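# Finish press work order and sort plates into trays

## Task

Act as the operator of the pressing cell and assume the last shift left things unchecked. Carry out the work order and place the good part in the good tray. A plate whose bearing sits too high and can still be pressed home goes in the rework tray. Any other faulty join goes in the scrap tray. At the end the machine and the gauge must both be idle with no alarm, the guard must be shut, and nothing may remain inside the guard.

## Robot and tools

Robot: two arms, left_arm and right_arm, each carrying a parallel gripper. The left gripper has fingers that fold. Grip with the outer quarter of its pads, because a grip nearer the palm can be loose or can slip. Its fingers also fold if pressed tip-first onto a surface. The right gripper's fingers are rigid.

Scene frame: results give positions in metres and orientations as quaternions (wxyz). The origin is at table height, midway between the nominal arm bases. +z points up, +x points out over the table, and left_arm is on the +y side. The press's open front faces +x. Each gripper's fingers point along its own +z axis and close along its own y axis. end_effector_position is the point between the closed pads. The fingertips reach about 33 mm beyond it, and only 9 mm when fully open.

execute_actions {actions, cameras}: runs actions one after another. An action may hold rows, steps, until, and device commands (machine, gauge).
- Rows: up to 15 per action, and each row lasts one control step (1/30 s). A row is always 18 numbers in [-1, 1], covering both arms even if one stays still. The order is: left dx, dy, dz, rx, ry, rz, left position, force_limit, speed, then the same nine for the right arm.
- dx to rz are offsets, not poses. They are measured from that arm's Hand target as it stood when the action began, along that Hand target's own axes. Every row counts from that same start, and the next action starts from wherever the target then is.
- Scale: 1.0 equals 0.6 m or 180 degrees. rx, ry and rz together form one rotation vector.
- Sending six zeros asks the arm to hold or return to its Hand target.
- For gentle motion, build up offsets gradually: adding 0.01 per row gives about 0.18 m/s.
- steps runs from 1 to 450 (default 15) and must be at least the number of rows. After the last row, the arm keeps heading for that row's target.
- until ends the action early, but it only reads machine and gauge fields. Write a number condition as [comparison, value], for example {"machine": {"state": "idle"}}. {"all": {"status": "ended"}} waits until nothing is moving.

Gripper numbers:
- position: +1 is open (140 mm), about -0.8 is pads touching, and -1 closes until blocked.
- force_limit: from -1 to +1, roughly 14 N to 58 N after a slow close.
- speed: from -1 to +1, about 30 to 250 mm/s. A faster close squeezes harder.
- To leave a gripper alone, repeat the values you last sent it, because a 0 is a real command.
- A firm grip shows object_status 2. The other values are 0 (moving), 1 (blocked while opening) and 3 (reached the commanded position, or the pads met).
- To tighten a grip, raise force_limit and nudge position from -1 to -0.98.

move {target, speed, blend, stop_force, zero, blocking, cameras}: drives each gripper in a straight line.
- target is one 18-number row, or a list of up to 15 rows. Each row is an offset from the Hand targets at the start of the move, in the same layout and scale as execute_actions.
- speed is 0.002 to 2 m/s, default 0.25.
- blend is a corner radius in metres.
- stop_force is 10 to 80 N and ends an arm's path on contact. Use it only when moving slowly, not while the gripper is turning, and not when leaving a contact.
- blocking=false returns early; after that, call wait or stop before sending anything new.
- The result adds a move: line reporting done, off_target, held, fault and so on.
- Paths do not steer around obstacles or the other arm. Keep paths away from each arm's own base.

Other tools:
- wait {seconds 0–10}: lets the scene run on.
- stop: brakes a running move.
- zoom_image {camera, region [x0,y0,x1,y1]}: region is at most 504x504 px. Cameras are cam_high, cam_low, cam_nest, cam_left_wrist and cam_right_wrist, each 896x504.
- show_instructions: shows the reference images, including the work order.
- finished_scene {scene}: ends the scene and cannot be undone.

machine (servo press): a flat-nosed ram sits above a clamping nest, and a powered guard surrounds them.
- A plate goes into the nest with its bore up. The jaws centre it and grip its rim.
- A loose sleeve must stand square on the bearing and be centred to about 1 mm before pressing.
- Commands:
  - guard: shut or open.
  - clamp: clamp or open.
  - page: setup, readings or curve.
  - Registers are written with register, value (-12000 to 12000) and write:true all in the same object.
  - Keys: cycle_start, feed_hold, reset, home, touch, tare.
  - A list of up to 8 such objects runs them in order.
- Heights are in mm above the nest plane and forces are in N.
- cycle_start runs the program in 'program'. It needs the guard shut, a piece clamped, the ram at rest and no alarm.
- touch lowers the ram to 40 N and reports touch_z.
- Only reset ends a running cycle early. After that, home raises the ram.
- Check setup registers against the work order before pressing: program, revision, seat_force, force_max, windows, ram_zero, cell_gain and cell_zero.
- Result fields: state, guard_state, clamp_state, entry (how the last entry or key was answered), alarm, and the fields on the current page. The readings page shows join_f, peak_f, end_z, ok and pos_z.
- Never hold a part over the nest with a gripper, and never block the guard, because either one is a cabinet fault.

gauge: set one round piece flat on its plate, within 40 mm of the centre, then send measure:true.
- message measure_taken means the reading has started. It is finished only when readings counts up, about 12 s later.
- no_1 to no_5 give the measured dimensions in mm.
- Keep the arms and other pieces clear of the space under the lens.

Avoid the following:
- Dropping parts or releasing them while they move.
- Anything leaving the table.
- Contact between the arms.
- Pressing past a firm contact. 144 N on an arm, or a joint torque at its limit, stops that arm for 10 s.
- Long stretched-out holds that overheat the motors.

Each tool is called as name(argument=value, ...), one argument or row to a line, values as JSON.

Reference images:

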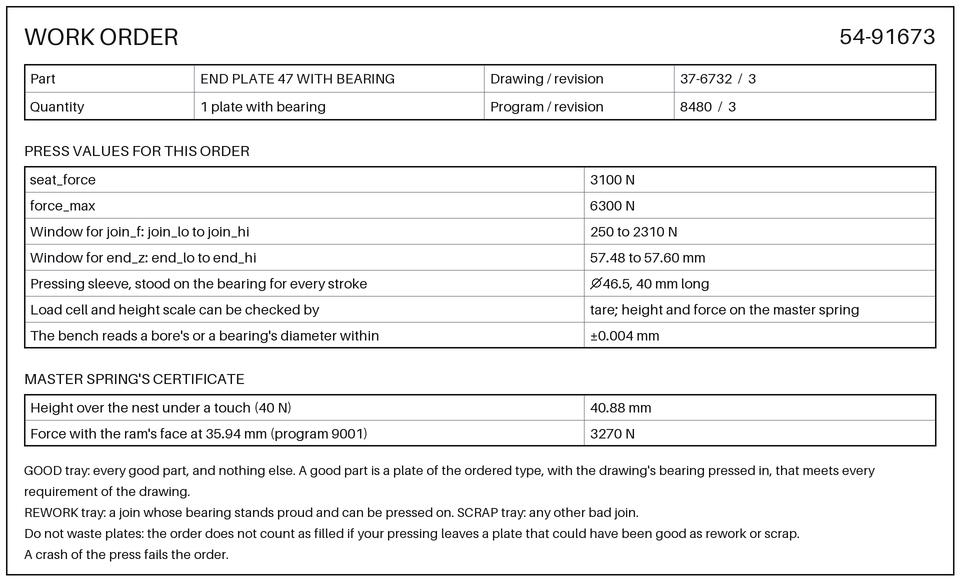

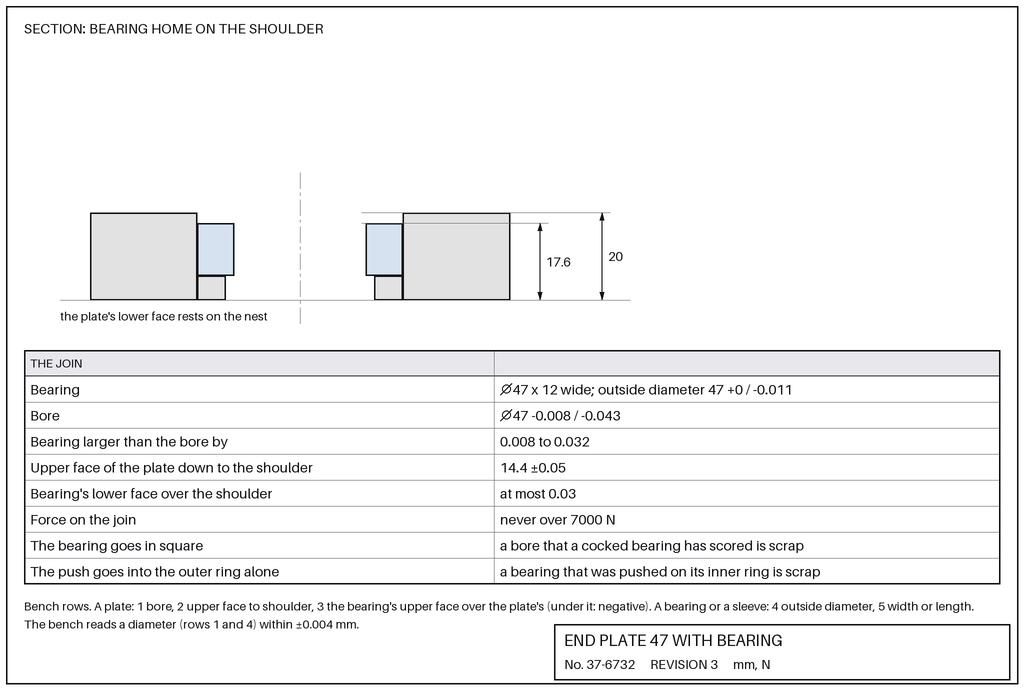

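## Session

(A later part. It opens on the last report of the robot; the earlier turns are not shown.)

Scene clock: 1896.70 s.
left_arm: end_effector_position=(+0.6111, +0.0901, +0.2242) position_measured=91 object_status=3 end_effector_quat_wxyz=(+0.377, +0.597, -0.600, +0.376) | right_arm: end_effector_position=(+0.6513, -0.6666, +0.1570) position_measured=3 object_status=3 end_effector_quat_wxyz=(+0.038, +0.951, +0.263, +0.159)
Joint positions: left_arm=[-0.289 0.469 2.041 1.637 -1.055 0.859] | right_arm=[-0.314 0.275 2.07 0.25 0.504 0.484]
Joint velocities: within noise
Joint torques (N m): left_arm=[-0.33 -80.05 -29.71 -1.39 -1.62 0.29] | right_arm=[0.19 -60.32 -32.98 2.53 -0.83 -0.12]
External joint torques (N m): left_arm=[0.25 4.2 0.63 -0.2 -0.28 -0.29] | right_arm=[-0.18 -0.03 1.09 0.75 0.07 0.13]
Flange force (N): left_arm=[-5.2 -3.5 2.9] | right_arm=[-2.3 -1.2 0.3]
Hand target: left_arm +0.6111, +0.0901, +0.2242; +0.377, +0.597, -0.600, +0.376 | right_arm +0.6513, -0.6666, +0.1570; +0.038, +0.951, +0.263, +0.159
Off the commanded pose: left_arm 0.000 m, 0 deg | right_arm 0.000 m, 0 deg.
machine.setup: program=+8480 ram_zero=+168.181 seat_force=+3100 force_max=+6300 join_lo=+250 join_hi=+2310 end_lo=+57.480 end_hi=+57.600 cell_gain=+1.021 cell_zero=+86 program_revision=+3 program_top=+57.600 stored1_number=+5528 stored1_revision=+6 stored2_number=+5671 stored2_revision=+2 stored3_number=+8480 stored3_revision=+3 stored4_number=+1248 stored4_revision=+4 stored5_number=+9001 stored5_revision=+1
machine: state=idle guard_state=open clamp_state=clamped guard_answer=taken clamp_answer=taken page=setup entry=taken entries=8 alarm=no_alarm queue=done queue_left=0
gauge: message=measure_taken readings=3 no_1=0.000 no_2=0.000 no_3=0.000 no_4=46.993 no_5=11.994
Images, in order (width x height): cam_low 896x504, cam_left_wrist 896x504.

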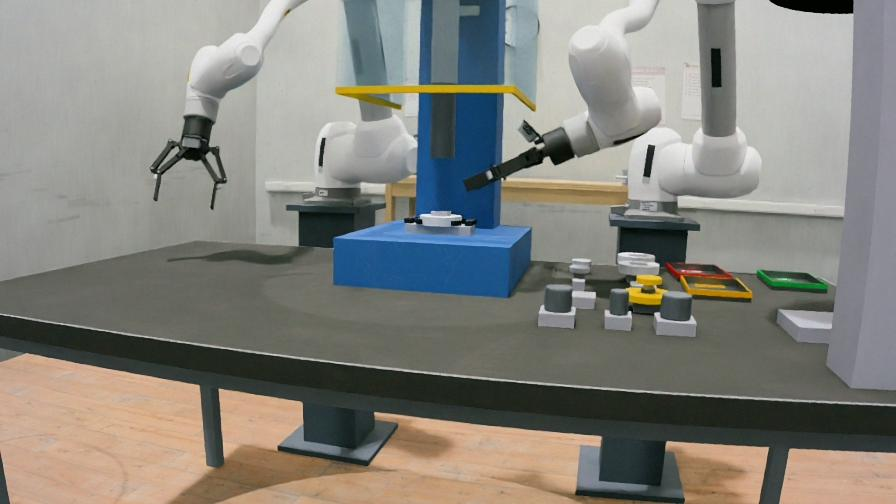

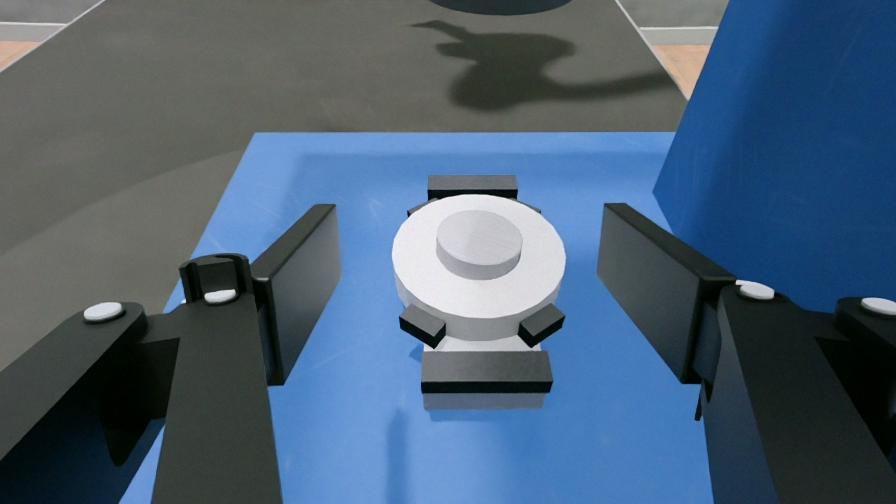

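execute_actions(
  actions=[
    {"rows":[[0,0,0,0,0,0,-1,0,0,0,0,0,0,0,0,1,1,1]],"steps":50},
  ],
  cameras=[],
)

move(
  target=[
    [-0.0189,-0.0048,0.1022,0,0,0,-1,0,0,0,0,0,0,0,0,1,1,1],
  ],
  speed=0.08,
  cameras=[],
)

move(
  target=[
    [-0.0182,0,0.0085,0,0,0,-1,0,0,0,0,0,0,0,0,1,1,1],
  ],
  speed=0.006,
  stop_force=15,
  cameras=["cam_low"],
)

zoom_image(
  camera="cam_low",
  region=[425, 200, 455, 220],
)

Scene clock: 1919.77 s.
left_arm: end_effector_position=(+0.6111, +0.0901, +0.2242) position_measured=233 object_status=3 end_effector_quat_wxyz=(+0.377, +0.597, -0.600, +0.376) | right_arm: end_effector_position=(+0.6513, -0.6666, +0.1570) position_measured=3 object_status=3 end_effector_quat_wxyz=(+0.038, +0.951, +0.263, +0.159)
Joint positions: left_arm=[-0.289 0.469 2.041 1.637 -1.055 0.859] | right_arm=[-0.314 0.275 2.07 0.25 0.504 0.484]
Joint velocities: within noise
Joint torques (N m): left_arm=[-0.37 -79.97 -29.91 -1.43 -1.64 0.27] | right_arm=[0.65 -60.03 -33.15 2.49 -0.81 -0.14]
External joint torques (N m): left_arm=[0.39 3.92 0.9 -0.18 -0.28 -0.27] | right_arm=[-0.67 -0.31 1.23 0.78 0.04 0.15]
Flange force (N): left_arm=[-5.1 -2.7 2.4] | right_arm=[-3.3 -1.1 -0.2]
Hand target: left_arm +0.6111, +0.0901, +0.2242; +0.377, +0.597, -0.600, +0.376 | right_arm +0.6513, -0.6666, +0.1570; +0.038, +0.951, +0.263, +0.159
Off the commanded pose: left_arm 0.000 m, 0 deg | right_arm 0.000 m, 0 deg.
machine.setup: program=+8480 ram_zero=+168.181 seat_force=+3100 force_max=+6300 join_lo=+250 join_hi=+2310 end_lo=+57.480 end_hi=+57.600 cell_gain=+1.021 cell_zero=+86 program_revision=+3 program_top=+57.600 stored1_number=+5528 stored1_revision=+6 stored2_number=+5671 stored2_revision=+2 stored3_number=+8480 stored3_revision=+3 stored4_number=+1248 stored4_revision=+4 stored5_number=+9001 stored5_revision=+1
machine: state=idle guard_state=open clamp_state=clamped guard_answer=taken clamp_answer=taken page=setup entry=taken entries=8 alarm=no_alarm queue=done queue_left=0
gauge: message=measure_taken readings=3 no_1=0.000 no_2=0.000 no_3=0.000 no_4=46.993 no_5=11.994
No camera images: "cameras" was empty.

Scene clock: 1920.87 s.
left_arm: end_effector_position=(+0.6139, +0.0397, +0.1875) position_measured=233 object_status=3 end_effector_quat_wxyz=(+0.377, +0.597, -0.599, +0.376) | right_arm: end_effector_position=(+0.6513, -0.6666, +0.1570) position_measured=3 object_status=3 end_effector_quat_wxyz=(+0.038, +0.951, +0.263, +0.159)
Joint positions: left_arm=[-0.366 0.539 2.02 1.546 -1.01 0.915] | right_arm=[-0.314 0.275 2.07 0.25 0.504 0.484]
Joint velocities: within noise
Joint torques (N m): left_arm=[0.28 -84.58 -28.22 -1.08 -1.75 0.28] | right_arm=[0.25 -60.08 -33.04 2.48 -0.78 -0.13]
External joint torques (N m): left_arm=[-0.35 3.81 0.52 -0.17 -0.26 -0.28] | right_arm=[-0.22 -0.28 1.09 0.79 0.01 0.14]
Flange force (N): left_arm=[-4.3 -2.6 3.6] | right_arm=[-2.5 -1.4 0.0]
Hand target: left_arm +0.6138, +0.0397, +0.1875; +0.377, +0.597, -0.600, +0.376 | right_arm +0.6513, -0.6666, +0.1570; +0.038, +0.951, +0.263, +0.159
Off the commanded pose: left_arm 0.000 m, 0 deg | right_arm 0.000 m, 0 deg.
machine.setup: program=+8480 ram_zero=+168.181 seat_force=+3100 force_max=+6300 join_lo=+250 join_hi=+2310 end_lo=+57.480 end_hi=+57.600 cell_gain=+1.021 cell_zero=+86 program_revision=+3 program_top=+57.600 stored1_number=+5528 stored1_revision=+6 stored2_number=+5671 stored2_revision=+2 stored3_number=+8480 stored3_revision=+3 stored4_number=+1248 stored4_revision=+4 stored5_number=+9001 stored5_revision=+1
machine: state=idle guard_state=open clamp_state=clamped guard_answer=taken clamp_answer=taken page=setup entry=taken entries=8 alarm=no_alarm queue=done queue_left=0
gauge: message=measure_taken readings=3 no_1=0.000 no_2=0.000 no_3=0.000 no_4=46.993 no_5=11.994
move: done
No camera images: "cameras" was empty.

Scene clock: 1923.13 s.
left_arm: end_effector_position=(+0.6138, +0.0397, +0.1777) position_measured=233 object_status=3 end_effector_quat_wxyz=(+0.378, +0.597, -0.599, +0.376) | right_arm: end_effector_position=(+0.6513, -0.6666, +0.1570) position_measured=3 object_status=3 end_effector_quat_wxyz=(+0.038, +0.951, +0.263, +0.159)
Joint positions: left_arm=[-0.365 0.554 2.022 1.535 -1.011 0.935] | right_arm=[-0.314 0.275 2.07 0.25 0.504 0.484]
Joint velocities: within noise
Joint torques (N m): left_arm=[-1.29 -77.49 -22.84 0.99 0.9 0.26] | right_arm=[0.08 -60.31 -33.1 2.59 -0.85 -0.11]
External joint torques (N m): left_arm=[1.14 -4.29 -4.23 -2.17 -2.95 -0.26] | right_arm=[-0.06 -0.03 1.18 0.68 0.08 0.12]
Flange force (N): left_arm=[4.6 -3.5 -2.6] | right_arm=[-2.2 -1.5 0.2]
Hand target: left_arm +0.6139, +0.0397, +0.1777; +0.377, +0.597, -0.599, +0.376 (not the last commanded pose) | right_arm +0.6513, -0.6666, +0.1570; +0.038, +0.951, +0.263, +0.159
Off the commanded pose: left_arm 0.002 m, 0 deg | right_arm 0.000 m, 0 deg.
machine.setup: program=+8480 ram_zero=+168.181 seat_force=+3100 force_max=+6300 join_lo=+250 join_hi=+2310 end_lo=+57.480 end_hi=+57.600 cell_gain=+1.021 cell_zero=+86 program_revision=+3 program_top=+57.600 stored1_number=+5528 stored1_revision=+6 stored2_number=+5671 stored2_revision=+2 stored3_number=+8480 stored3_revision=+3 stored4_number=+1248 stored4_revision=+4 stored5_number=+9001 stored5_revision=+1
machine: state=idle guard_state=open clamp_state=clamped guard_answer=taken clamp_answer=taken page=setup entry=taken entries=8 alarm=no_alarm queue=done queue_left=0
gauge: message=measure_taken readings=3 no_1=0.000 no_2=0.000 no_3=0.000 no_4=46.993 no_5=11.994
move: contact (left_arm)
Images, in order (width x height): cam_low 896x504.

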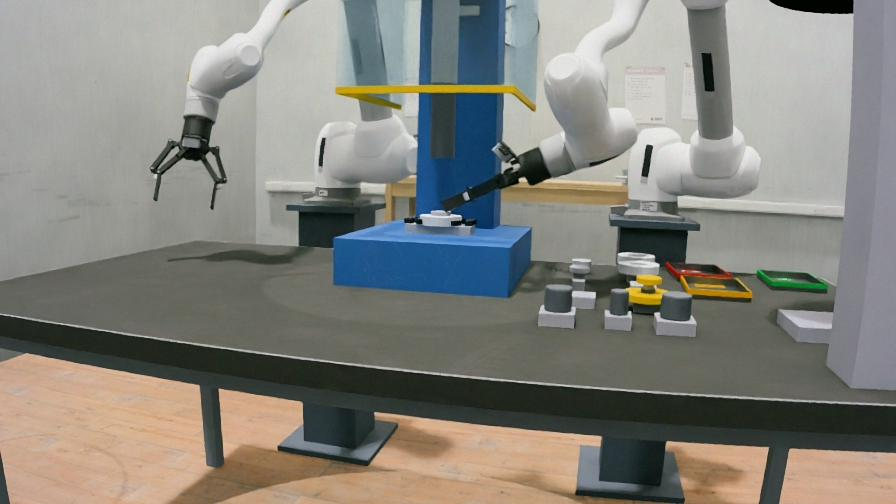

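Scaled by 16.800 from the camera's 896x504 image, which has a finer 1280x720 frame.

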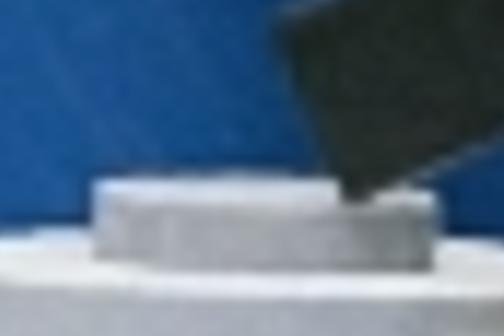

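move(
  target=[
    [0.0302,0,-0.0141,0,0,0,-1,0,0,0,0,0,0,0,0,1,1,1],
    [0.0302,0,-0.11,0,0,0,-1,0,0,0,0,0,0,0,0,1,1,1],
  ],
  speed=0.06,
  cameras=[],
)

execute_actions(
  actions=[
    {"rows":[[0,0,0,0,0,0,0.3,0,0,0,0,0,0,0,0,1,1,1]],"steps":40},
  ],
  cameras=["cam_low","cam_left_wrist"],
)

zoom_image(
  camera="cam_low",
  region=[425, 200, 455, 220],
)

zoom_image(
  camera="cam_left_wrist",
  region=[360, 190, 560, 340],
)

Scene clock: 1933.83 s.
left_arm: end_effector_position=(+0.6140, +0.0914, +0.2225) position_measured=233 object_status=3 end_effector_quat_wxyz=(+0.377, +0.597, -0.599, +0.376) | right_arm: end_effector_position=(+0.6513, -0.6666, +0.1570) position_measured=3 object_status=3 end_effector_quat_wxyz=(+0.038, +0.951, +0.263, +0.159)
Joint positions: left_arm=[-0.286 0.474 2.036 1.639 -1.057 0.861] | right_arm=[-0.314 0.275 2.07 0.25 0.504 0.484]
Joint velocities: within noise
Joint torques (N m): left_arm=[-0.12 -80.71 -29.68 -1.42 -1.65 0.3] | right_arm=[0.18 -60.15 -33.12 2.48 -0.83 -0.2]
External joint torques (N m): left_arm=[-0.02 4.56 0.79 -0.18 -0.27 -0.3] | right_arm=[-0.36 -0.18 1.16 0.81 0.06 0.21]
Flange force (N): left_arm=[-5.5 -3.4 3.5] | right_arm=[-2.6 -1.4 0.0]
Hand target: left_arm +0.6140, +0.0914, +0.2225; +0.377, +0.597, -0.599, +0.376 | right_arm +0.6513, -0.6666, +0.1570; +0.038, +0.951, +0.263, +0.159
Off the commanded pose: left_arm 0.000 m, 0 deg | right_arm 0.000 m, 0 deg.
machine.setup: program=+8480 ram_zero=+168.181 seat_force=+3100 force_max=+6300 join_lo=+250 join_hi=+2310 end_lo=+57.480 end_hi=+57.600 cell_gain=+1.021 cell_zero=+86 program_revision=+3 program_top=+57.600 stored1_number=+5528 stored1_revision=+6 stored2_number=+5671 stored2_revision=+2 stored3_number=+8480 stored3_revision=+3 stored4_number=+1248 stored4_revision=+4 stored5_number=+9001 stored5_revision=+1
machine: state=idle guard_state=open clamp_state=clamped guard_answer=taken clamp_answer=taken page=setup entry=taken entries=8 alarm=no_alarm queue=done queue_left=0
gauge: message=measure_taken readings=3 no_1=0.000 no_2=0.000 no_3=0.000 no_4=46.993 no_5=11.994
move: done
No camera images: "cameras" was empty.

Scene clock: 1935.37 s.
left_arm: end_effector_position=(+0.6140, +0.0914, +0.2225) position_measured=91 object_status=3 end_effector_quat_wxyz=(+0.377, +0.597, -0.599, +0.376) | right_arm: end_effector_position=(+0.6513, -0.6666, +0.1570) position_measured=3 object_status=3 end_effector_quat_wxyz=(+0.038, +0.951, +0.263, +0.159)
Joint positions: left_arm=[-0.286 0.474 2.036 1.639 -1.057 0.861] | right_arm=[-0.314 0.275 2.07 0.25 0.504 0.484]
Joint velocities: within noise
Joint torques (N m): left_arm=[-0.27 -80.53 -29.81 -1.35 -1.65 0.25] | right_arm=[0.61 -60.2 -33.1 2.47 -0.81 -0.15]
External joint torques (N m): left_arm=[0.18 4.12 0.69 -0.26 -0.25 -0.25] | right_arm=[-0.66 -0.14 1.16 0.81 0.04 0.16]
Flange force (N): left_arm=[-5.1 -3.1 3.0] | right_arm=[-3.1 -0.9 0.1]
Hand target: left_arm +0.6140, +0.0914, +0.2225; +0.377, +0.597, -0.599, +0.376 | right_arm +0.6513, -0.6666, +0.1570; +0.038, +0.951, +0.263, +0.159
Off the commanded pose: left_arm 0.000 m, 0 deg | right_arm 0.000 m, 0 deg.
machine.setup: program=+8480 ram_zero=+168.181 seat_force=+3100 force_max=+6300 join_lo=+250 join_hi=+2310 end_lo=+57.480 end_hi=+57.600 cell_gain=+1.021 cell_zero=+86 program_revision=+3 program_top=+57.600 stored1_number=+5528 stored1_revision=+6 stored2_number=+5671 stored2_revision=+2 stored3_number=+8480 stored3_revision=+3 stored4_number=+1248 stored4_revision=+4 stored5_number=+9001 stored5_revision=+1
machine: state=idle guard_state=open clamp_state=clamped guard_answer=taken clamp_answer=taken page=setup entry=taken entries=8 alarm=no_alarm queue=done queue_left=0
gauge: message=measure_taken readings=3 no_1=0.000 no_2=0.000 no_3=0.000 no_4=46.993 no_5=11.994
Images, in order (width x height): cam_low 896x504, cam_left_wrist 896x504.

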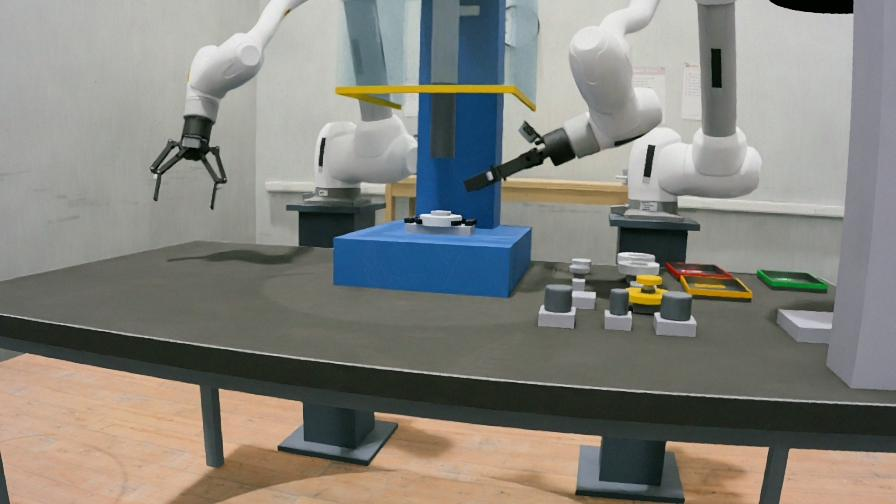

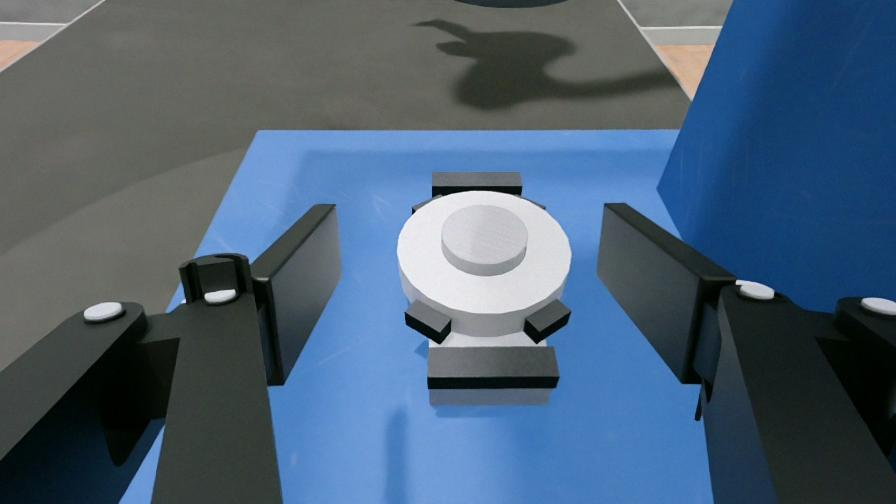

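Scaled by 16.800 from the camera's 896x504 image, which has a finer 1280x720 frame.

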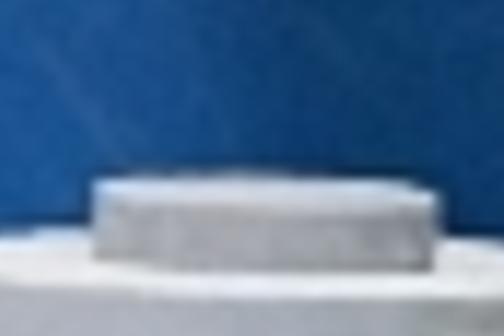

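Scaled by 2.520 from the camera's 896x504 image, which has a finer 1280x720 frame.

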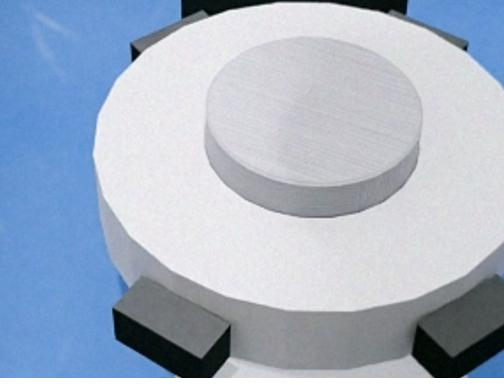

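move(
  target=[
    [-0.1305,0,-0.5067,0,0,0,0.3,0,0,0,0,0,0,0,0,1,1,1],
    [-0.1446,-0.1433,-0.5368,0.453,0,-0.211,0.3,0,0,0,0,0,0,0,0,1,1,1],
  ],
  speed=[0.25,0.25],
  cameras=["cam_low","cam_left_wrist","cam_high"],
)

Scene clock: 1976.23 s.
left_arm: end_effector_position=(+0.7012, +0.4191, +0.2834) position_measured=91 object_status=3 end_effector_quat_wxyz=(-0.003, +0.843, -0.005, +0.538) | right_arm: end_effector_position=(+0.6513, -0.6666, +0.1570) position_measured=3 object_status=3 end_effector_quat_wxyz=(+0.038, +0.951, +0.263, +0.159)
Joint positions: left_arm=[-0.366 0.122 2.408 -0.608 -0.586 1.952] | right_arm=[-0.314 0.275 2.07 0.25 0.504 0.484]
Joint velocities: within noise
Joint torques (N m): left_arm=[0.16 -41.99 -25.25 2.87 -2.08 0.21] | right_arm=[0.06 -60.09 -33.13 2.47 -0.8 -0.05]
External joint torques (N m): left_arm=[-0.25 4.91 0.45 -0.31 -0.29 -0.21] | right_arm=[-0.15 -0.27 1.16 0.81 0.03 0.06]
Flange force (N): left_arm=[-7.3 3.2 9.2] | right_arm=[-2.7 -1.5 0.1]
Hand target: left_arm +0.7012, +0.4191, +0.2834; -0.003, +0.843, -0.005, +0.538 | right_arm +0.6513, -0.6666, +0.1570; +0.038, +0.951, +0.263, +0.159
Off the commanded pose: left_arm 0.000 m, 0 deg | right_arm 0.000 m, 0 deg.
machine.setup: program=+8480 ram_zero=+168.181 seat_force=+3100 force_max=+6300 join_lo=+250 join_hi=+2310 end_lo=+57.480 end_hi=+57.600 cell_gain=+1.021 cell_zero=+86 program_revision=+3 program_top=+57.600 stored1_number=+5528 stored1_revision=+6 stored2_number=+5671 stored2_revision=+2 stored3_number=+8480 stored3_revision=+3 stored4_number=+1248 stored4_revision=+4 stored5_number=+9001 stored5_revision=+1
machine: state=idle guard_state=open clamp_state=clamped guard_answer=taken clamp_answer=taken page=setup entry=taken entries=8 alarm=no_alarm queue=done queue_left=0
gauge: message=measure_taken readings=3 no_1=0.000 no_2=0.000 no_3=0.000 no_4=46.993 no_5=11.994
move: done
Images, in order (width x height): cam_high 896x504, cam_low 896x504, cam_left_wrist 896x504.

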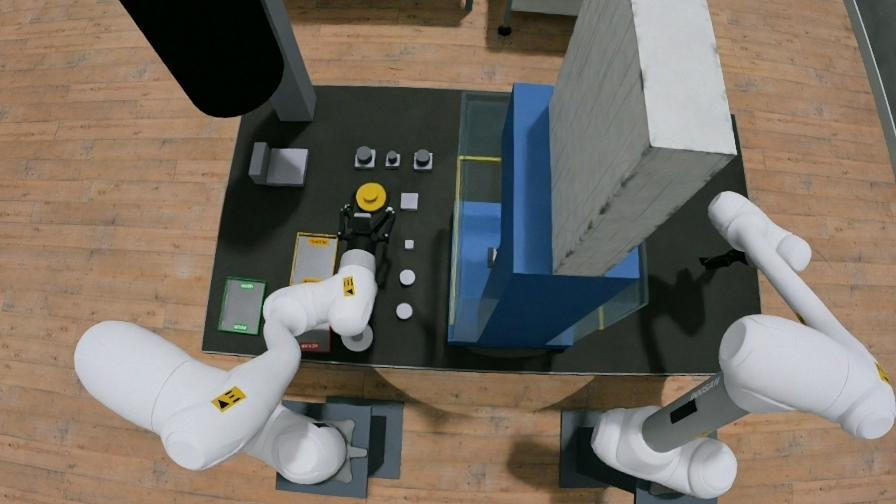

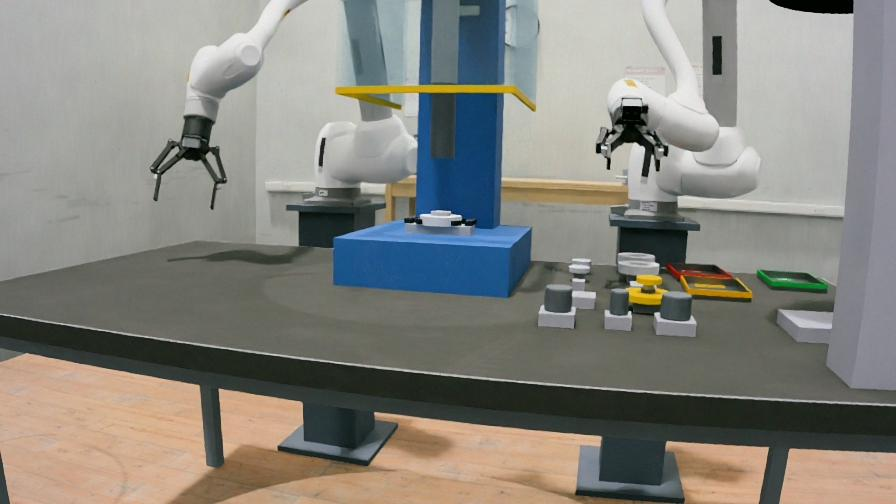

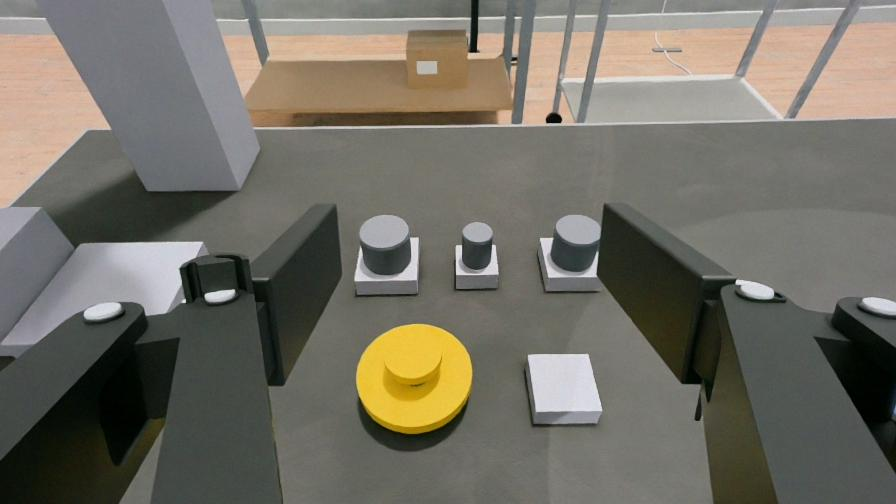

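move(
  target=[
    [-0.0655,0.2,0.2144,0,0,0,0.3,0,0,0,0,0,0,0,0,1,1,1],
  ],
  speed=0.2,
  cameras=["cam_left_wrist"],
)

execute_actions(
  actions=[
    {"rows":[[0,0,0,0,0,0,0.05,0,0,0,0,0,0,0,0,1,1,1]],"steps":15},
  ],
  cameras=["cam_left_wrist"],
)

zoom_image(
  camera="cam_left_wrist",
  region=[360, 200, 560, 350],
)

Scene clock: 2005.50 s.
left_arm: end_effector_position=(+0.8007, +0.2996, +0.1923) position_measured=91 object_status=3 end_effector_quat_wxyz=(-0.003, +0.843, -0.005, +0.538) | right_arm: end_effector_position=(+0.6513, -0.6666, +0.1570) position_measured=3 object_status=3 end_effector_quat_wxyz=(+0.038, +0.951, +0.263, +0.159)
Joint positions: left_arm=[-0.511 0.447 2.203 -0.715 -0.726 1.931] | right_arm=[-0.314 0.275 2.07 0.25 0.504 0.484]
Joint velocities: within noise
Joint torques (N m): left_arm=[0.12 -68.66 -20.55 2.33 -2.04 0.4] | right_arm=[0.33 -59.64 -33.16 2.51 -0.84 -0.14]
External joint torques (N m): left_arm=[-0.17 4.36 0.97 -0.21 -0.32 -0.4] | right_arm=[-0.44 -0.69 1.23 0.76 0.07 0.15]
Flange force (N): left_arm=[-7.5 1.4 5.0] | right_arm=[-3.1 -1.7 -0.8]
Hand target: left_arm +0.8007, +0.2996, +0.1922; -0.003, +0.843, -0.005, +0.538 | right_arm +0.6513, -0.6666, +0.1570; +0.038, +0.951, +0.263, +0.159
Off the commanded pose: left_arm 0.000 m, 0 deg | right_arm 0.000 m, 0 deg.
machine.setup: program=+8480 ram_zero=+168.181 seat_force=+3100 force_max=+6300 join_lo=+250 join_hi=+2310 end_lo=+57.480 end_hi=+57.600 cell_gain=+1.021 cell_zero=+86 program_revision=+3 program_top=+57.600 stored1_number=+5528 stored1_revision=+6 stored2_number=+5671 stored2_revision=+2 stored3_number=+8480 stored3_revision=+3 stored4_number=+1248 stored4_revision=+4 stored5_number=+9001 stored5_revision=+1
machine: state=idle guard_state=open clamp_state=clamped guard_answer=taken clamp_answer=taken page=setup entry=taken entries=8 alarm=no_alarm queue=done queue_left=0
gauge: message=measure_taken readings=3 no_1=0.000 no_2=0.000 no_3=0.000 no_4=46.993 no_5=11.994
move: done
Images, in order (width x height): cam_left_wrist 896x504.

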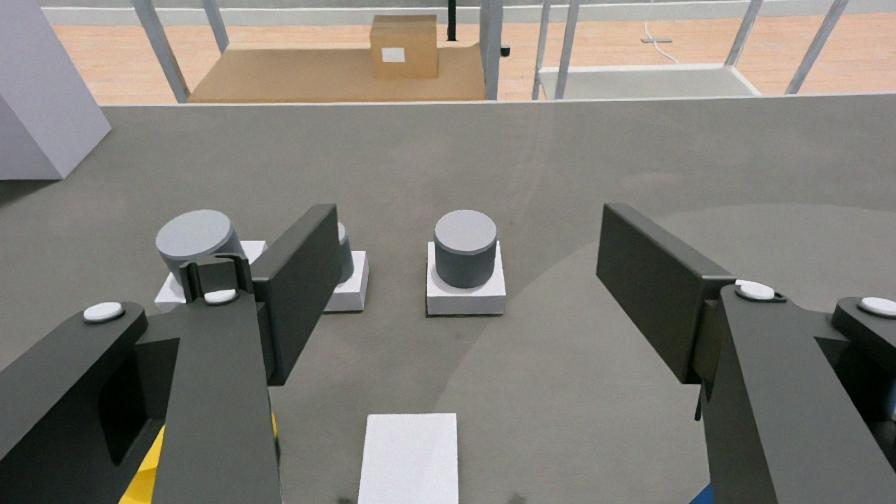

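Scene clock: 2006.20 s.
left_arm: end_effector_position=(+0.8007, +0.2996, +0.1922) position_measured=123 object_status=3 end_effector_quat_wxyz=(-0.003, +0.843, -0.005, +0.538) | right_arm: end_effector_position=(+0.6513, -0.6666, +0.1570) position_measured=3 object_status=3 end_effector_quat_wxyz=(+0.038, +0.951, +0.263, +0.159)
Joint positions: left_arm=[-0.512 0.447 2.203 -0.715 -0.726 1.931] | right_arm=[-0.314 0.275 2.07 0.25 0.504 0.484]
Joint velocities: within noise
Joint torques (N m): left_arm=[-0.24 -68.75 -20.14 2.44 -2.06 0.26] | right_arm=[0.31 -60 -33.34 2.52 -0.85 -0.15]
External joint torques (N m): left_arm=[0.19 3.91 0.51 -0.32 -0.33 -0.26] | right_arm=[-0.34 -0.34 1.42 0.76 0.09 0.15]
Flange force (N): left_arm=[-6.0 1.4 5.1] | right_arm=[-3.0 -1.8 -0.3]
Hand target: left_arm +0.8007, +0.2996, +0.1922; -0.003, +0.843, -0.005, +0.538 | right_arm +0.6513, -0.6666, +0.1570; +0.038, +0.951, +0.263, +0.159
Off the commanded pose: left_arm 0.000 m, 0 deg | right_arm 0.000 m, 0 deg.
machine.setup: program=+8480 ram_zero=+168.181 seat_force=+3100 force_max=+6300 join_lo=+250 join_hi=+2310 end_lo=+57.480 end_hi=+57.600 cell_gain=+1.021 cell_zero=+86 program_revision=+3 program_top=+57.600 stored1_number=+5528 stored1_revision=+6 stored2_number=+5671 stored2_revision=+2 stored3_number=+8480 stored3_revision=+3 stored4_number=+1248 stored4_revision=+4 stored5_number=+9001 stored5_revision=+1
machine: state=idle guard_state=open clamp_state=clamped guard_answer=taken clamp_answer=taken page=setup entry=taken entries=8 alarm=no_alarm queue=done queue_left=0
gauge: message=measure_taken readings=3 no_1=0.000 no_2=0.000 no_3=0.000 no_4=46.993 no_5=11.994
Images, in order (width x height): cam_left_wrist 896x504.

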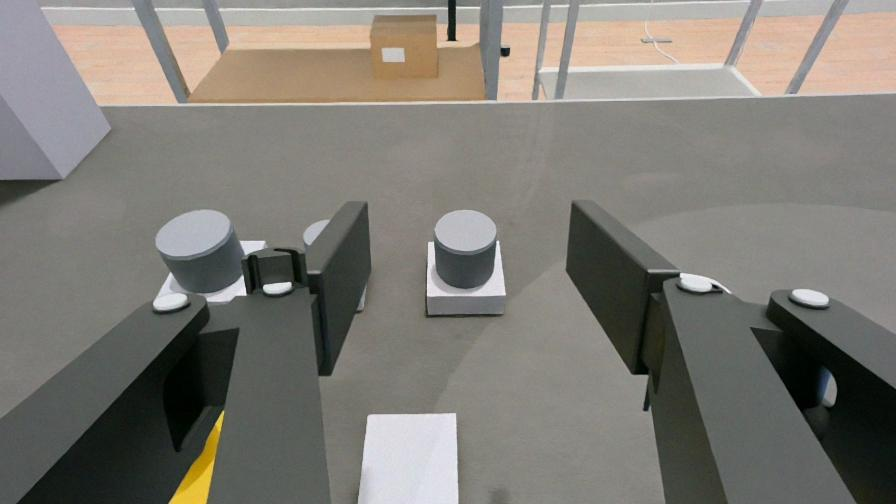

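Scaled by 2.520 from the camera's 896x504 image, which has a finer 1280x720 frame.

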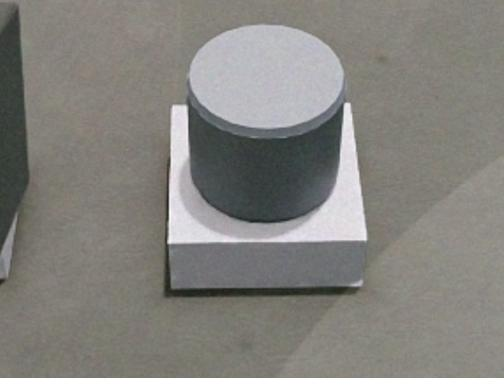

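move(
  target=[
    [-0.093,0.0077,0.1977,0,0,0,0.05,0,0,0,0,0,0,0,0,1,1,1],
  ],
  speed=0.15,
  cameras=["cam_left_wrist"],
)

zoom_image(
  camera="cam_left_wrist",
  region=[340, 170, 580, 350],
)

Scene clock: 2023.47 s.
left_arm: end_effector_position=(+0.8847, +0.2957, +0.0916) position_measured=123 object_status=3 end_effector_quat_wxyz=(-0.003, +0.843, -0.005, +0.538) | right_arm: end_effector_position=(+0.6513, -0.6666, +0.1570) position_measured=3 object_status=3 end_effector_quat_wxyz=(+0.038, +0.951, +0.263, +0.159)
Joint positions: left_arm=[-0.451 0.685 2.055 -0.58 -0.783 1.821] | right_arm=[-0.314 0.275 2.07 0.25 0.504 0.484]
Joint velocities: within noise
Joint torques (N m): left_arm=[0 -86.09 -16.53 2.1 -2.17 0.29] | right_arm=[0.09 -60.32 -33.11 2.51 -0.78 -0.07]
External joint torques (N m): left_arm=[-0.27 4.06 -0.01 -0.27 -0.27 -0.29] | right_arm=[-0.31 0.06 1.22 0.76 0.02 0.08]
Flange force (N): left_arm=[-5.8 1.8 4.9] | right_arm=[-2.7 -1.2 0.5]
Hand target: left_arm +0.8847, +0.2957, +0.0915; -0.003, +0.843, -0.005, +0.538 | right_arm +0.6513, -0.6666, +0.1570; +0.038, +0.951, +0.263, +0.159
Off the commanded pose: left_arm 0.000 m, 0 deg | right_arm 0.000 m, 0 deg.
machine.setup: program=+8480 ram_zero=+168.181 seat_force=+3100 force_max=+6300 join_lo=+250 join_hi=+2310 end_lo=+57.480 end_hi=+57.600 cell_gain=+1.021 cell_zero=+86 program_revision=+3 program_top=+57.600 stored1_number=+5528 stored1_revision=+6 stored2_number=+5671 stored2_revision=+2 stored3_number=+8480 stored3_revision=+3 stored4_number=+1248 stored4_revision=+4 stored5_number=+9001 stored5_revision=+1
machine: state=idle guard_state=open clamp_state=clamped guard_answer=taken clamp_answer=taken page=setup entry=taken entries=8 alarm=no_alarm queue=done queue_left=0
gauge: message=measure_taken readings=3 no_1=0.000 no_2=0.000 no_3=0.000 no_4=46.993 no_5=11.994
move: done
Images, in order (width x height): cam_left_wrist 896x504.

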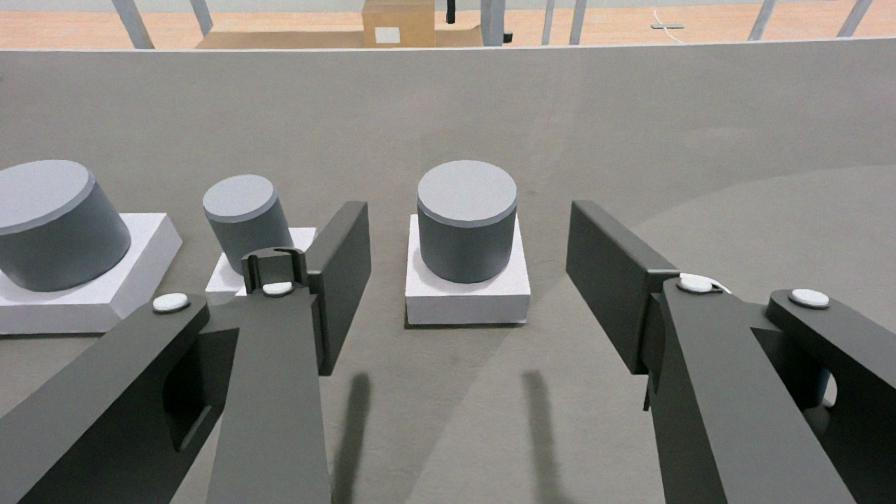

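Scaled by 2.100 from the camera's 896x504 image, which has a finer 1280x720 frame.

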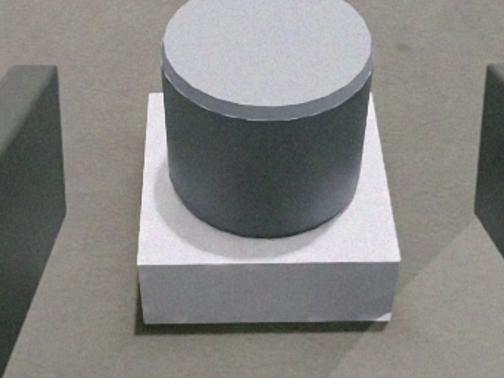

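move(
  target=[
    [0,0,0.099,0,0,0,0.05,0,0,0,0,0,0,0,0,1,1,1],
  ],
  speed=0.06,
  cameras=["cam_left_wrist"],
)

execute_actions(
  actions=[
    {"rows":[[0,0,0,0,0,0,-1,-0.05,-1,0,0,0,0,0,0,1,1,1]],"steps":45},
  ],
  cameras=[],
)

wait(
  seconds=1.2,
  cameras=["cam_left_wrist","cam_low"],
)

zoom_image(
  camera="cam_left_wrist",
  region=[340, 170, 580, 350],
)

zoom_image(
  camera="cam_low",
  region=[520, 260, 620, 340],
)

Scene clock: 2037.07 s.
left_arm: end_effector_position=(+0.9385, +0.2957, +0.0665) position_measured=123 object_status=3 end_effector_quat_wxyz=(-0.003, +0.843, -0.005, +0.538) | right_arm: end_effector_position=(+0.6513, -0.6666, +0.1570) position_measured=3 object_status=3 end_effector_quat_wxyz=(+0.038, +0.951, +0.263, +0.159)
Joint positions: left_arm=[-0.416 0.762 1.949 -0.552 -0.751 1.826] | right_arm=[-0.314 0.275 2.07 0.25 0.504 0.484]
Joint velocities: within noise
Joint torques (N m): left_arm=[-0.23 -94.03 -17.89 2.24 -2.13 0.28] | right_arm=[0.13 -59.91 -33.02 2.41 -0.84 -0.15]
External joint torques (N m): left_arm=[0.05 4.74 0.29 -0.31 -0.31 -0.28] | right_arm=[-0.25 -0.41 1.11 0.86 0.07 0.15]
Flange force (N): left_arm=[-6.2 1.3 5.2] | right_arm=[-2.6 -1.5 -0.3]
Hand target: left_arm +0.9386, +0.2957, +0.0665; -0.003, +0.843, -0.005, +0.538 | right_arm +0.6513, -0.6666, +0.1570; +0.038, +0.951, +0.263, +0.159
Off the commanded pose: left_arm 0.000 m, 0 deg | right_arm 0.000 m, 0 deg.
machine.setup: program=+8480 ram_zero=+168.181 seat_force=+3100 force_max=+6300 join_lo=+250 join_hi=+2310 end_lo=+57.480 end_hi=+57.600 cell_gain=+1.021 cell_zero=+86 program_revision=+3 program_top=+57.600 stored1_number=+5528 stored1_revision=+6 stored2_number=+5671 stored2_revision=+2 stored3_number=+8480 stored3_revision=+3 stored4_number=+1248 stored4_revision=+4 stored5_number=+9001 stored5_revision=+1
machine: state=idle guard_state=open clamp_state=clamped guard_answer=taken clamp_answer=taken page=setup entry=taken entries=8 alarm=no_alarm queue=done queue_left=0
gauge: message=measure_taken readings=3 no_1=0.000 no_2=0.000 no_3=0.000 no_4=46.993 no_5=11.994
move: done
Images, in order (width x height): cam_left_wrist 896x504.

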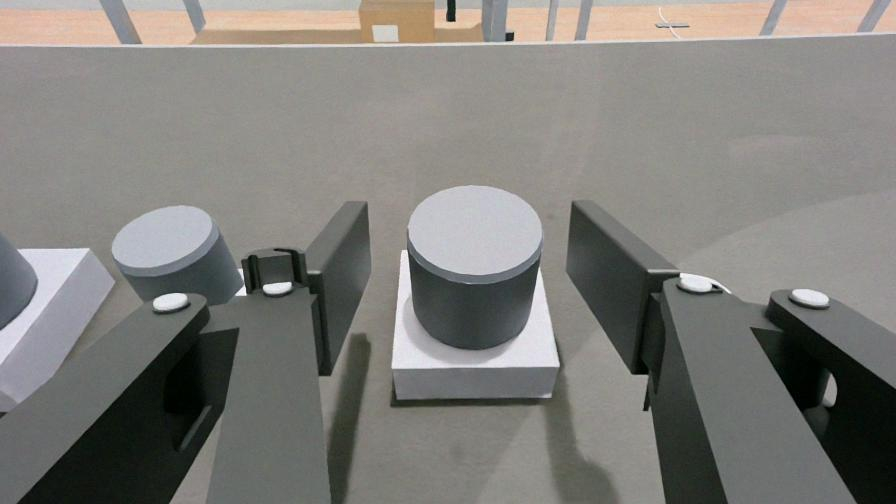

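Scene clock: 2038.77 s.
left_arm: end_effector_position=(+0.9386, +0.2957, +0.0665) position_measured=161 object_status=2 end_effector_quat_wxyz=(-0.003, +0.843, -0.005, +0.538) | right_arm: end_effector_position=(+0.6513, -0.6666, +0.1570) position_measured=3 object_status=3 end_effector_quat_wxyz=(+0.038, +0.951, +0.263, +0.159)
Joint positions: left_arm=[-0.416 0.762 1.949 -0.552 -0.751 1.826] | right_arm=[-0.314 0.275 2.07 0.25 0.504 0.484]
Joint velocities: within noise
Joint torques (N m): left_arm=[1.07 -89.13 -17.71 2.09 -1.16 0.41] | right_arm=[0.23 -60.4 -33.25 2.42 -0.8 -0.16]
External joint torques (N m): left_arm=[-1.2 -0.5 -0.23 -0.13 -1.31 -0.41] | right_arm=[-0.36 0.09 1.36 0.85 0.04 0.17]
Flange force (N): left_arm=[-2.1 1.4 -1.7] | right_arm=[-2.9 -1.4 0.6]
Hand target: left_arm +0.9386, +0.2957, +0.0665; -0.003, +0.843, -0.005, +0.538 | right_arm +0.6513, -0.6666, +0.1570; +0.038, +0.951, +0.263, +0.159
Off the commanded pose: left_arm 0.000 m, 0 deg | right_arm 0.000 m, 0 deg.
machine.setup: program=+8480 ram_zero=+168.181 seat_force=+3100 force_max=+6300 join_lo=+250 join_hi=+2310 end_lo=+57.480 end_hi=+57.600 cell_gain=+1.021 cell_zero=+86 program_revision=+3 program_top=+57.600 stored1_number=+5528 stored1_revision=+6 stored2_number=+5671 stored2_revision=+2 stored3_number=+8480 stored3_revision=+3 stored4_number=+1248 stored4_revision=+4 stored5_number=+9001 stored5_revision=+1
machine: state=idle guard_state=open clamp_state=clamped guard_answer=taken clamp_answer=taken page=setup entry=taken entries=8 alarm=no_alarm queue=done queue_left=0
gauge: message=measure_taken readings=3 no_1=0.000 no_2=0.000 no_3=0.000 no_4=46.993 no_5=11.994
No camera images: "cameras" was empty.

Scene clock: 2039.97 s.
left_arm: end_effector_position=(+0.9386, +0.2957, +0.0665) position_measured=161 object_status=2 end_effector_quat_wxyz=(-0.003, +0.843, -0.005, +0.538) | right_arm: end_effector_position=(+0.6513, -0.6666, +0.1570) position_measured=3 object_status=3 end_effector_quat_wxyz=(+0.038, +0.951, +0.263, +0.159)
Joint positions: left_arm=[-0.416 0.762 1.949 -0.552 -0.751 1.826] | right_arm=[-0.314 0.275 2.07 0.25 0.504 0.484]
Joint velocities: within noise
Joint torques (N m): left_arm=[0.93 -89.34 -17.74 2.12 -1.19 0.4] | right_arm=[0.08 -60.35 -33.09 2.58 -0.79 -0.12]
External joint torques (N m): left_arm=[-1.1 -0.02 -0.15 -0.16 -1.28 -0.4] | right_arm=[-0.12 0 1.19 0.69 0.03 0.12]
Flange force (N): left_arm=[-2.5 1.4 -1.2] | right_arm=[-2.3 -1.5 0.4]
Hand target: left_arm +0.9386, +0.2957, +0.0665; -0.003, +0.843, -0.005, +0.538 | right_arm +0.6513, -0.6666, +0.1570; +0.038, +0.951, +0.263, +0.159
Tool commands: left_gripper/position=-1.0 left_gripper/force_limit=-0.05 left_gripper/speed=-1.0 right_gripper/position=+1.0 right_gripper/force_limit=+1.0 right_gripper/speed=+1.0
Off the commanded pose: left_arm 0.000 m, 0 deg | right_arm 0.000 m, 0 deg.
machine.setup: program=+8480 ram_zero=+168.181 seat_force=+3100 force_max=+6300 join_lo=+250 join_hi=+2310 end_lo=+57.480 end_hi=+57.600 cell_gain=+1.021 cell_zero=+86 program_revision=+3 program_top=+57.600 stored1_number=+5528 stored1_revision=+6 stored2_number=+5671 stored2_revision=+2 stored3_number=+8480 stored3_revision=+3 stored4_number=+1248 stored4_revision=+4 stored5_number=+9001 stored5_revision=+1
machine: state=idle guard_state=open clamp_state=clamped guard_answer=taken clamp_answer=taken page=setup entry=taken entries=8 alarm=no_alarm queue=done queue_left=0
gauge: message=measure_taken readings=3 no_1=0.000 no_2=0.000 no_3=0.000 no_4=46.993 no_5=11.994
wait: 1.20 s
Images, in order (width x height): cam_low 896x504, cam_left_wrist 896x504.

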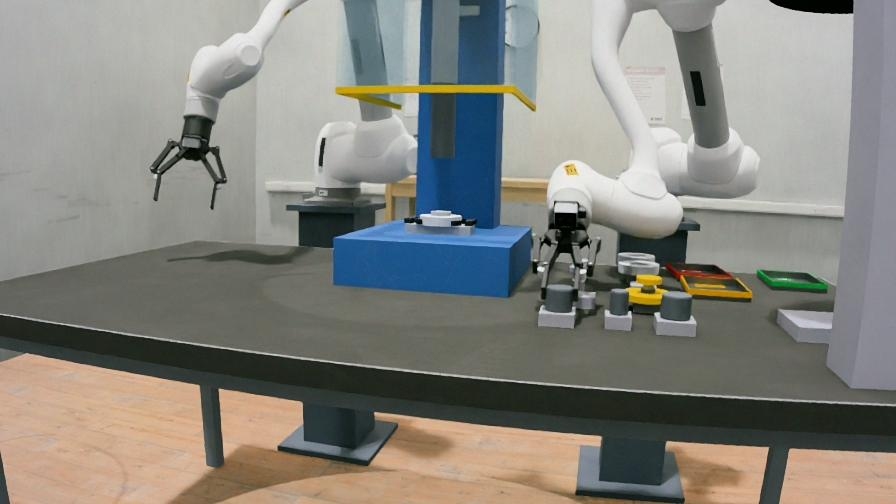

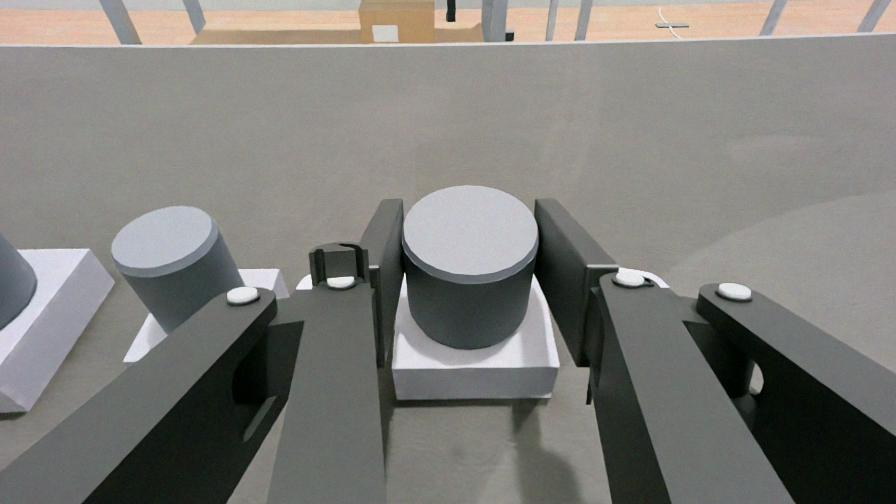

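Scaled by 2.100 from the camera's 896x504 image, which has a finer 1280x720 frame.

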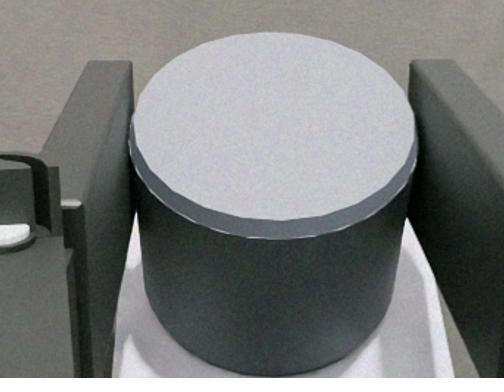

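Scaled by 5.040 from the camera's 896x504 image, which has a finer 1280x720 frame.

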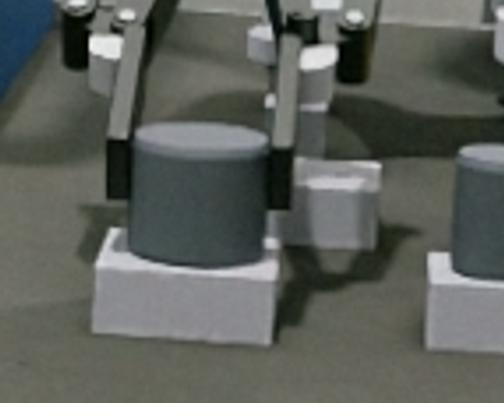

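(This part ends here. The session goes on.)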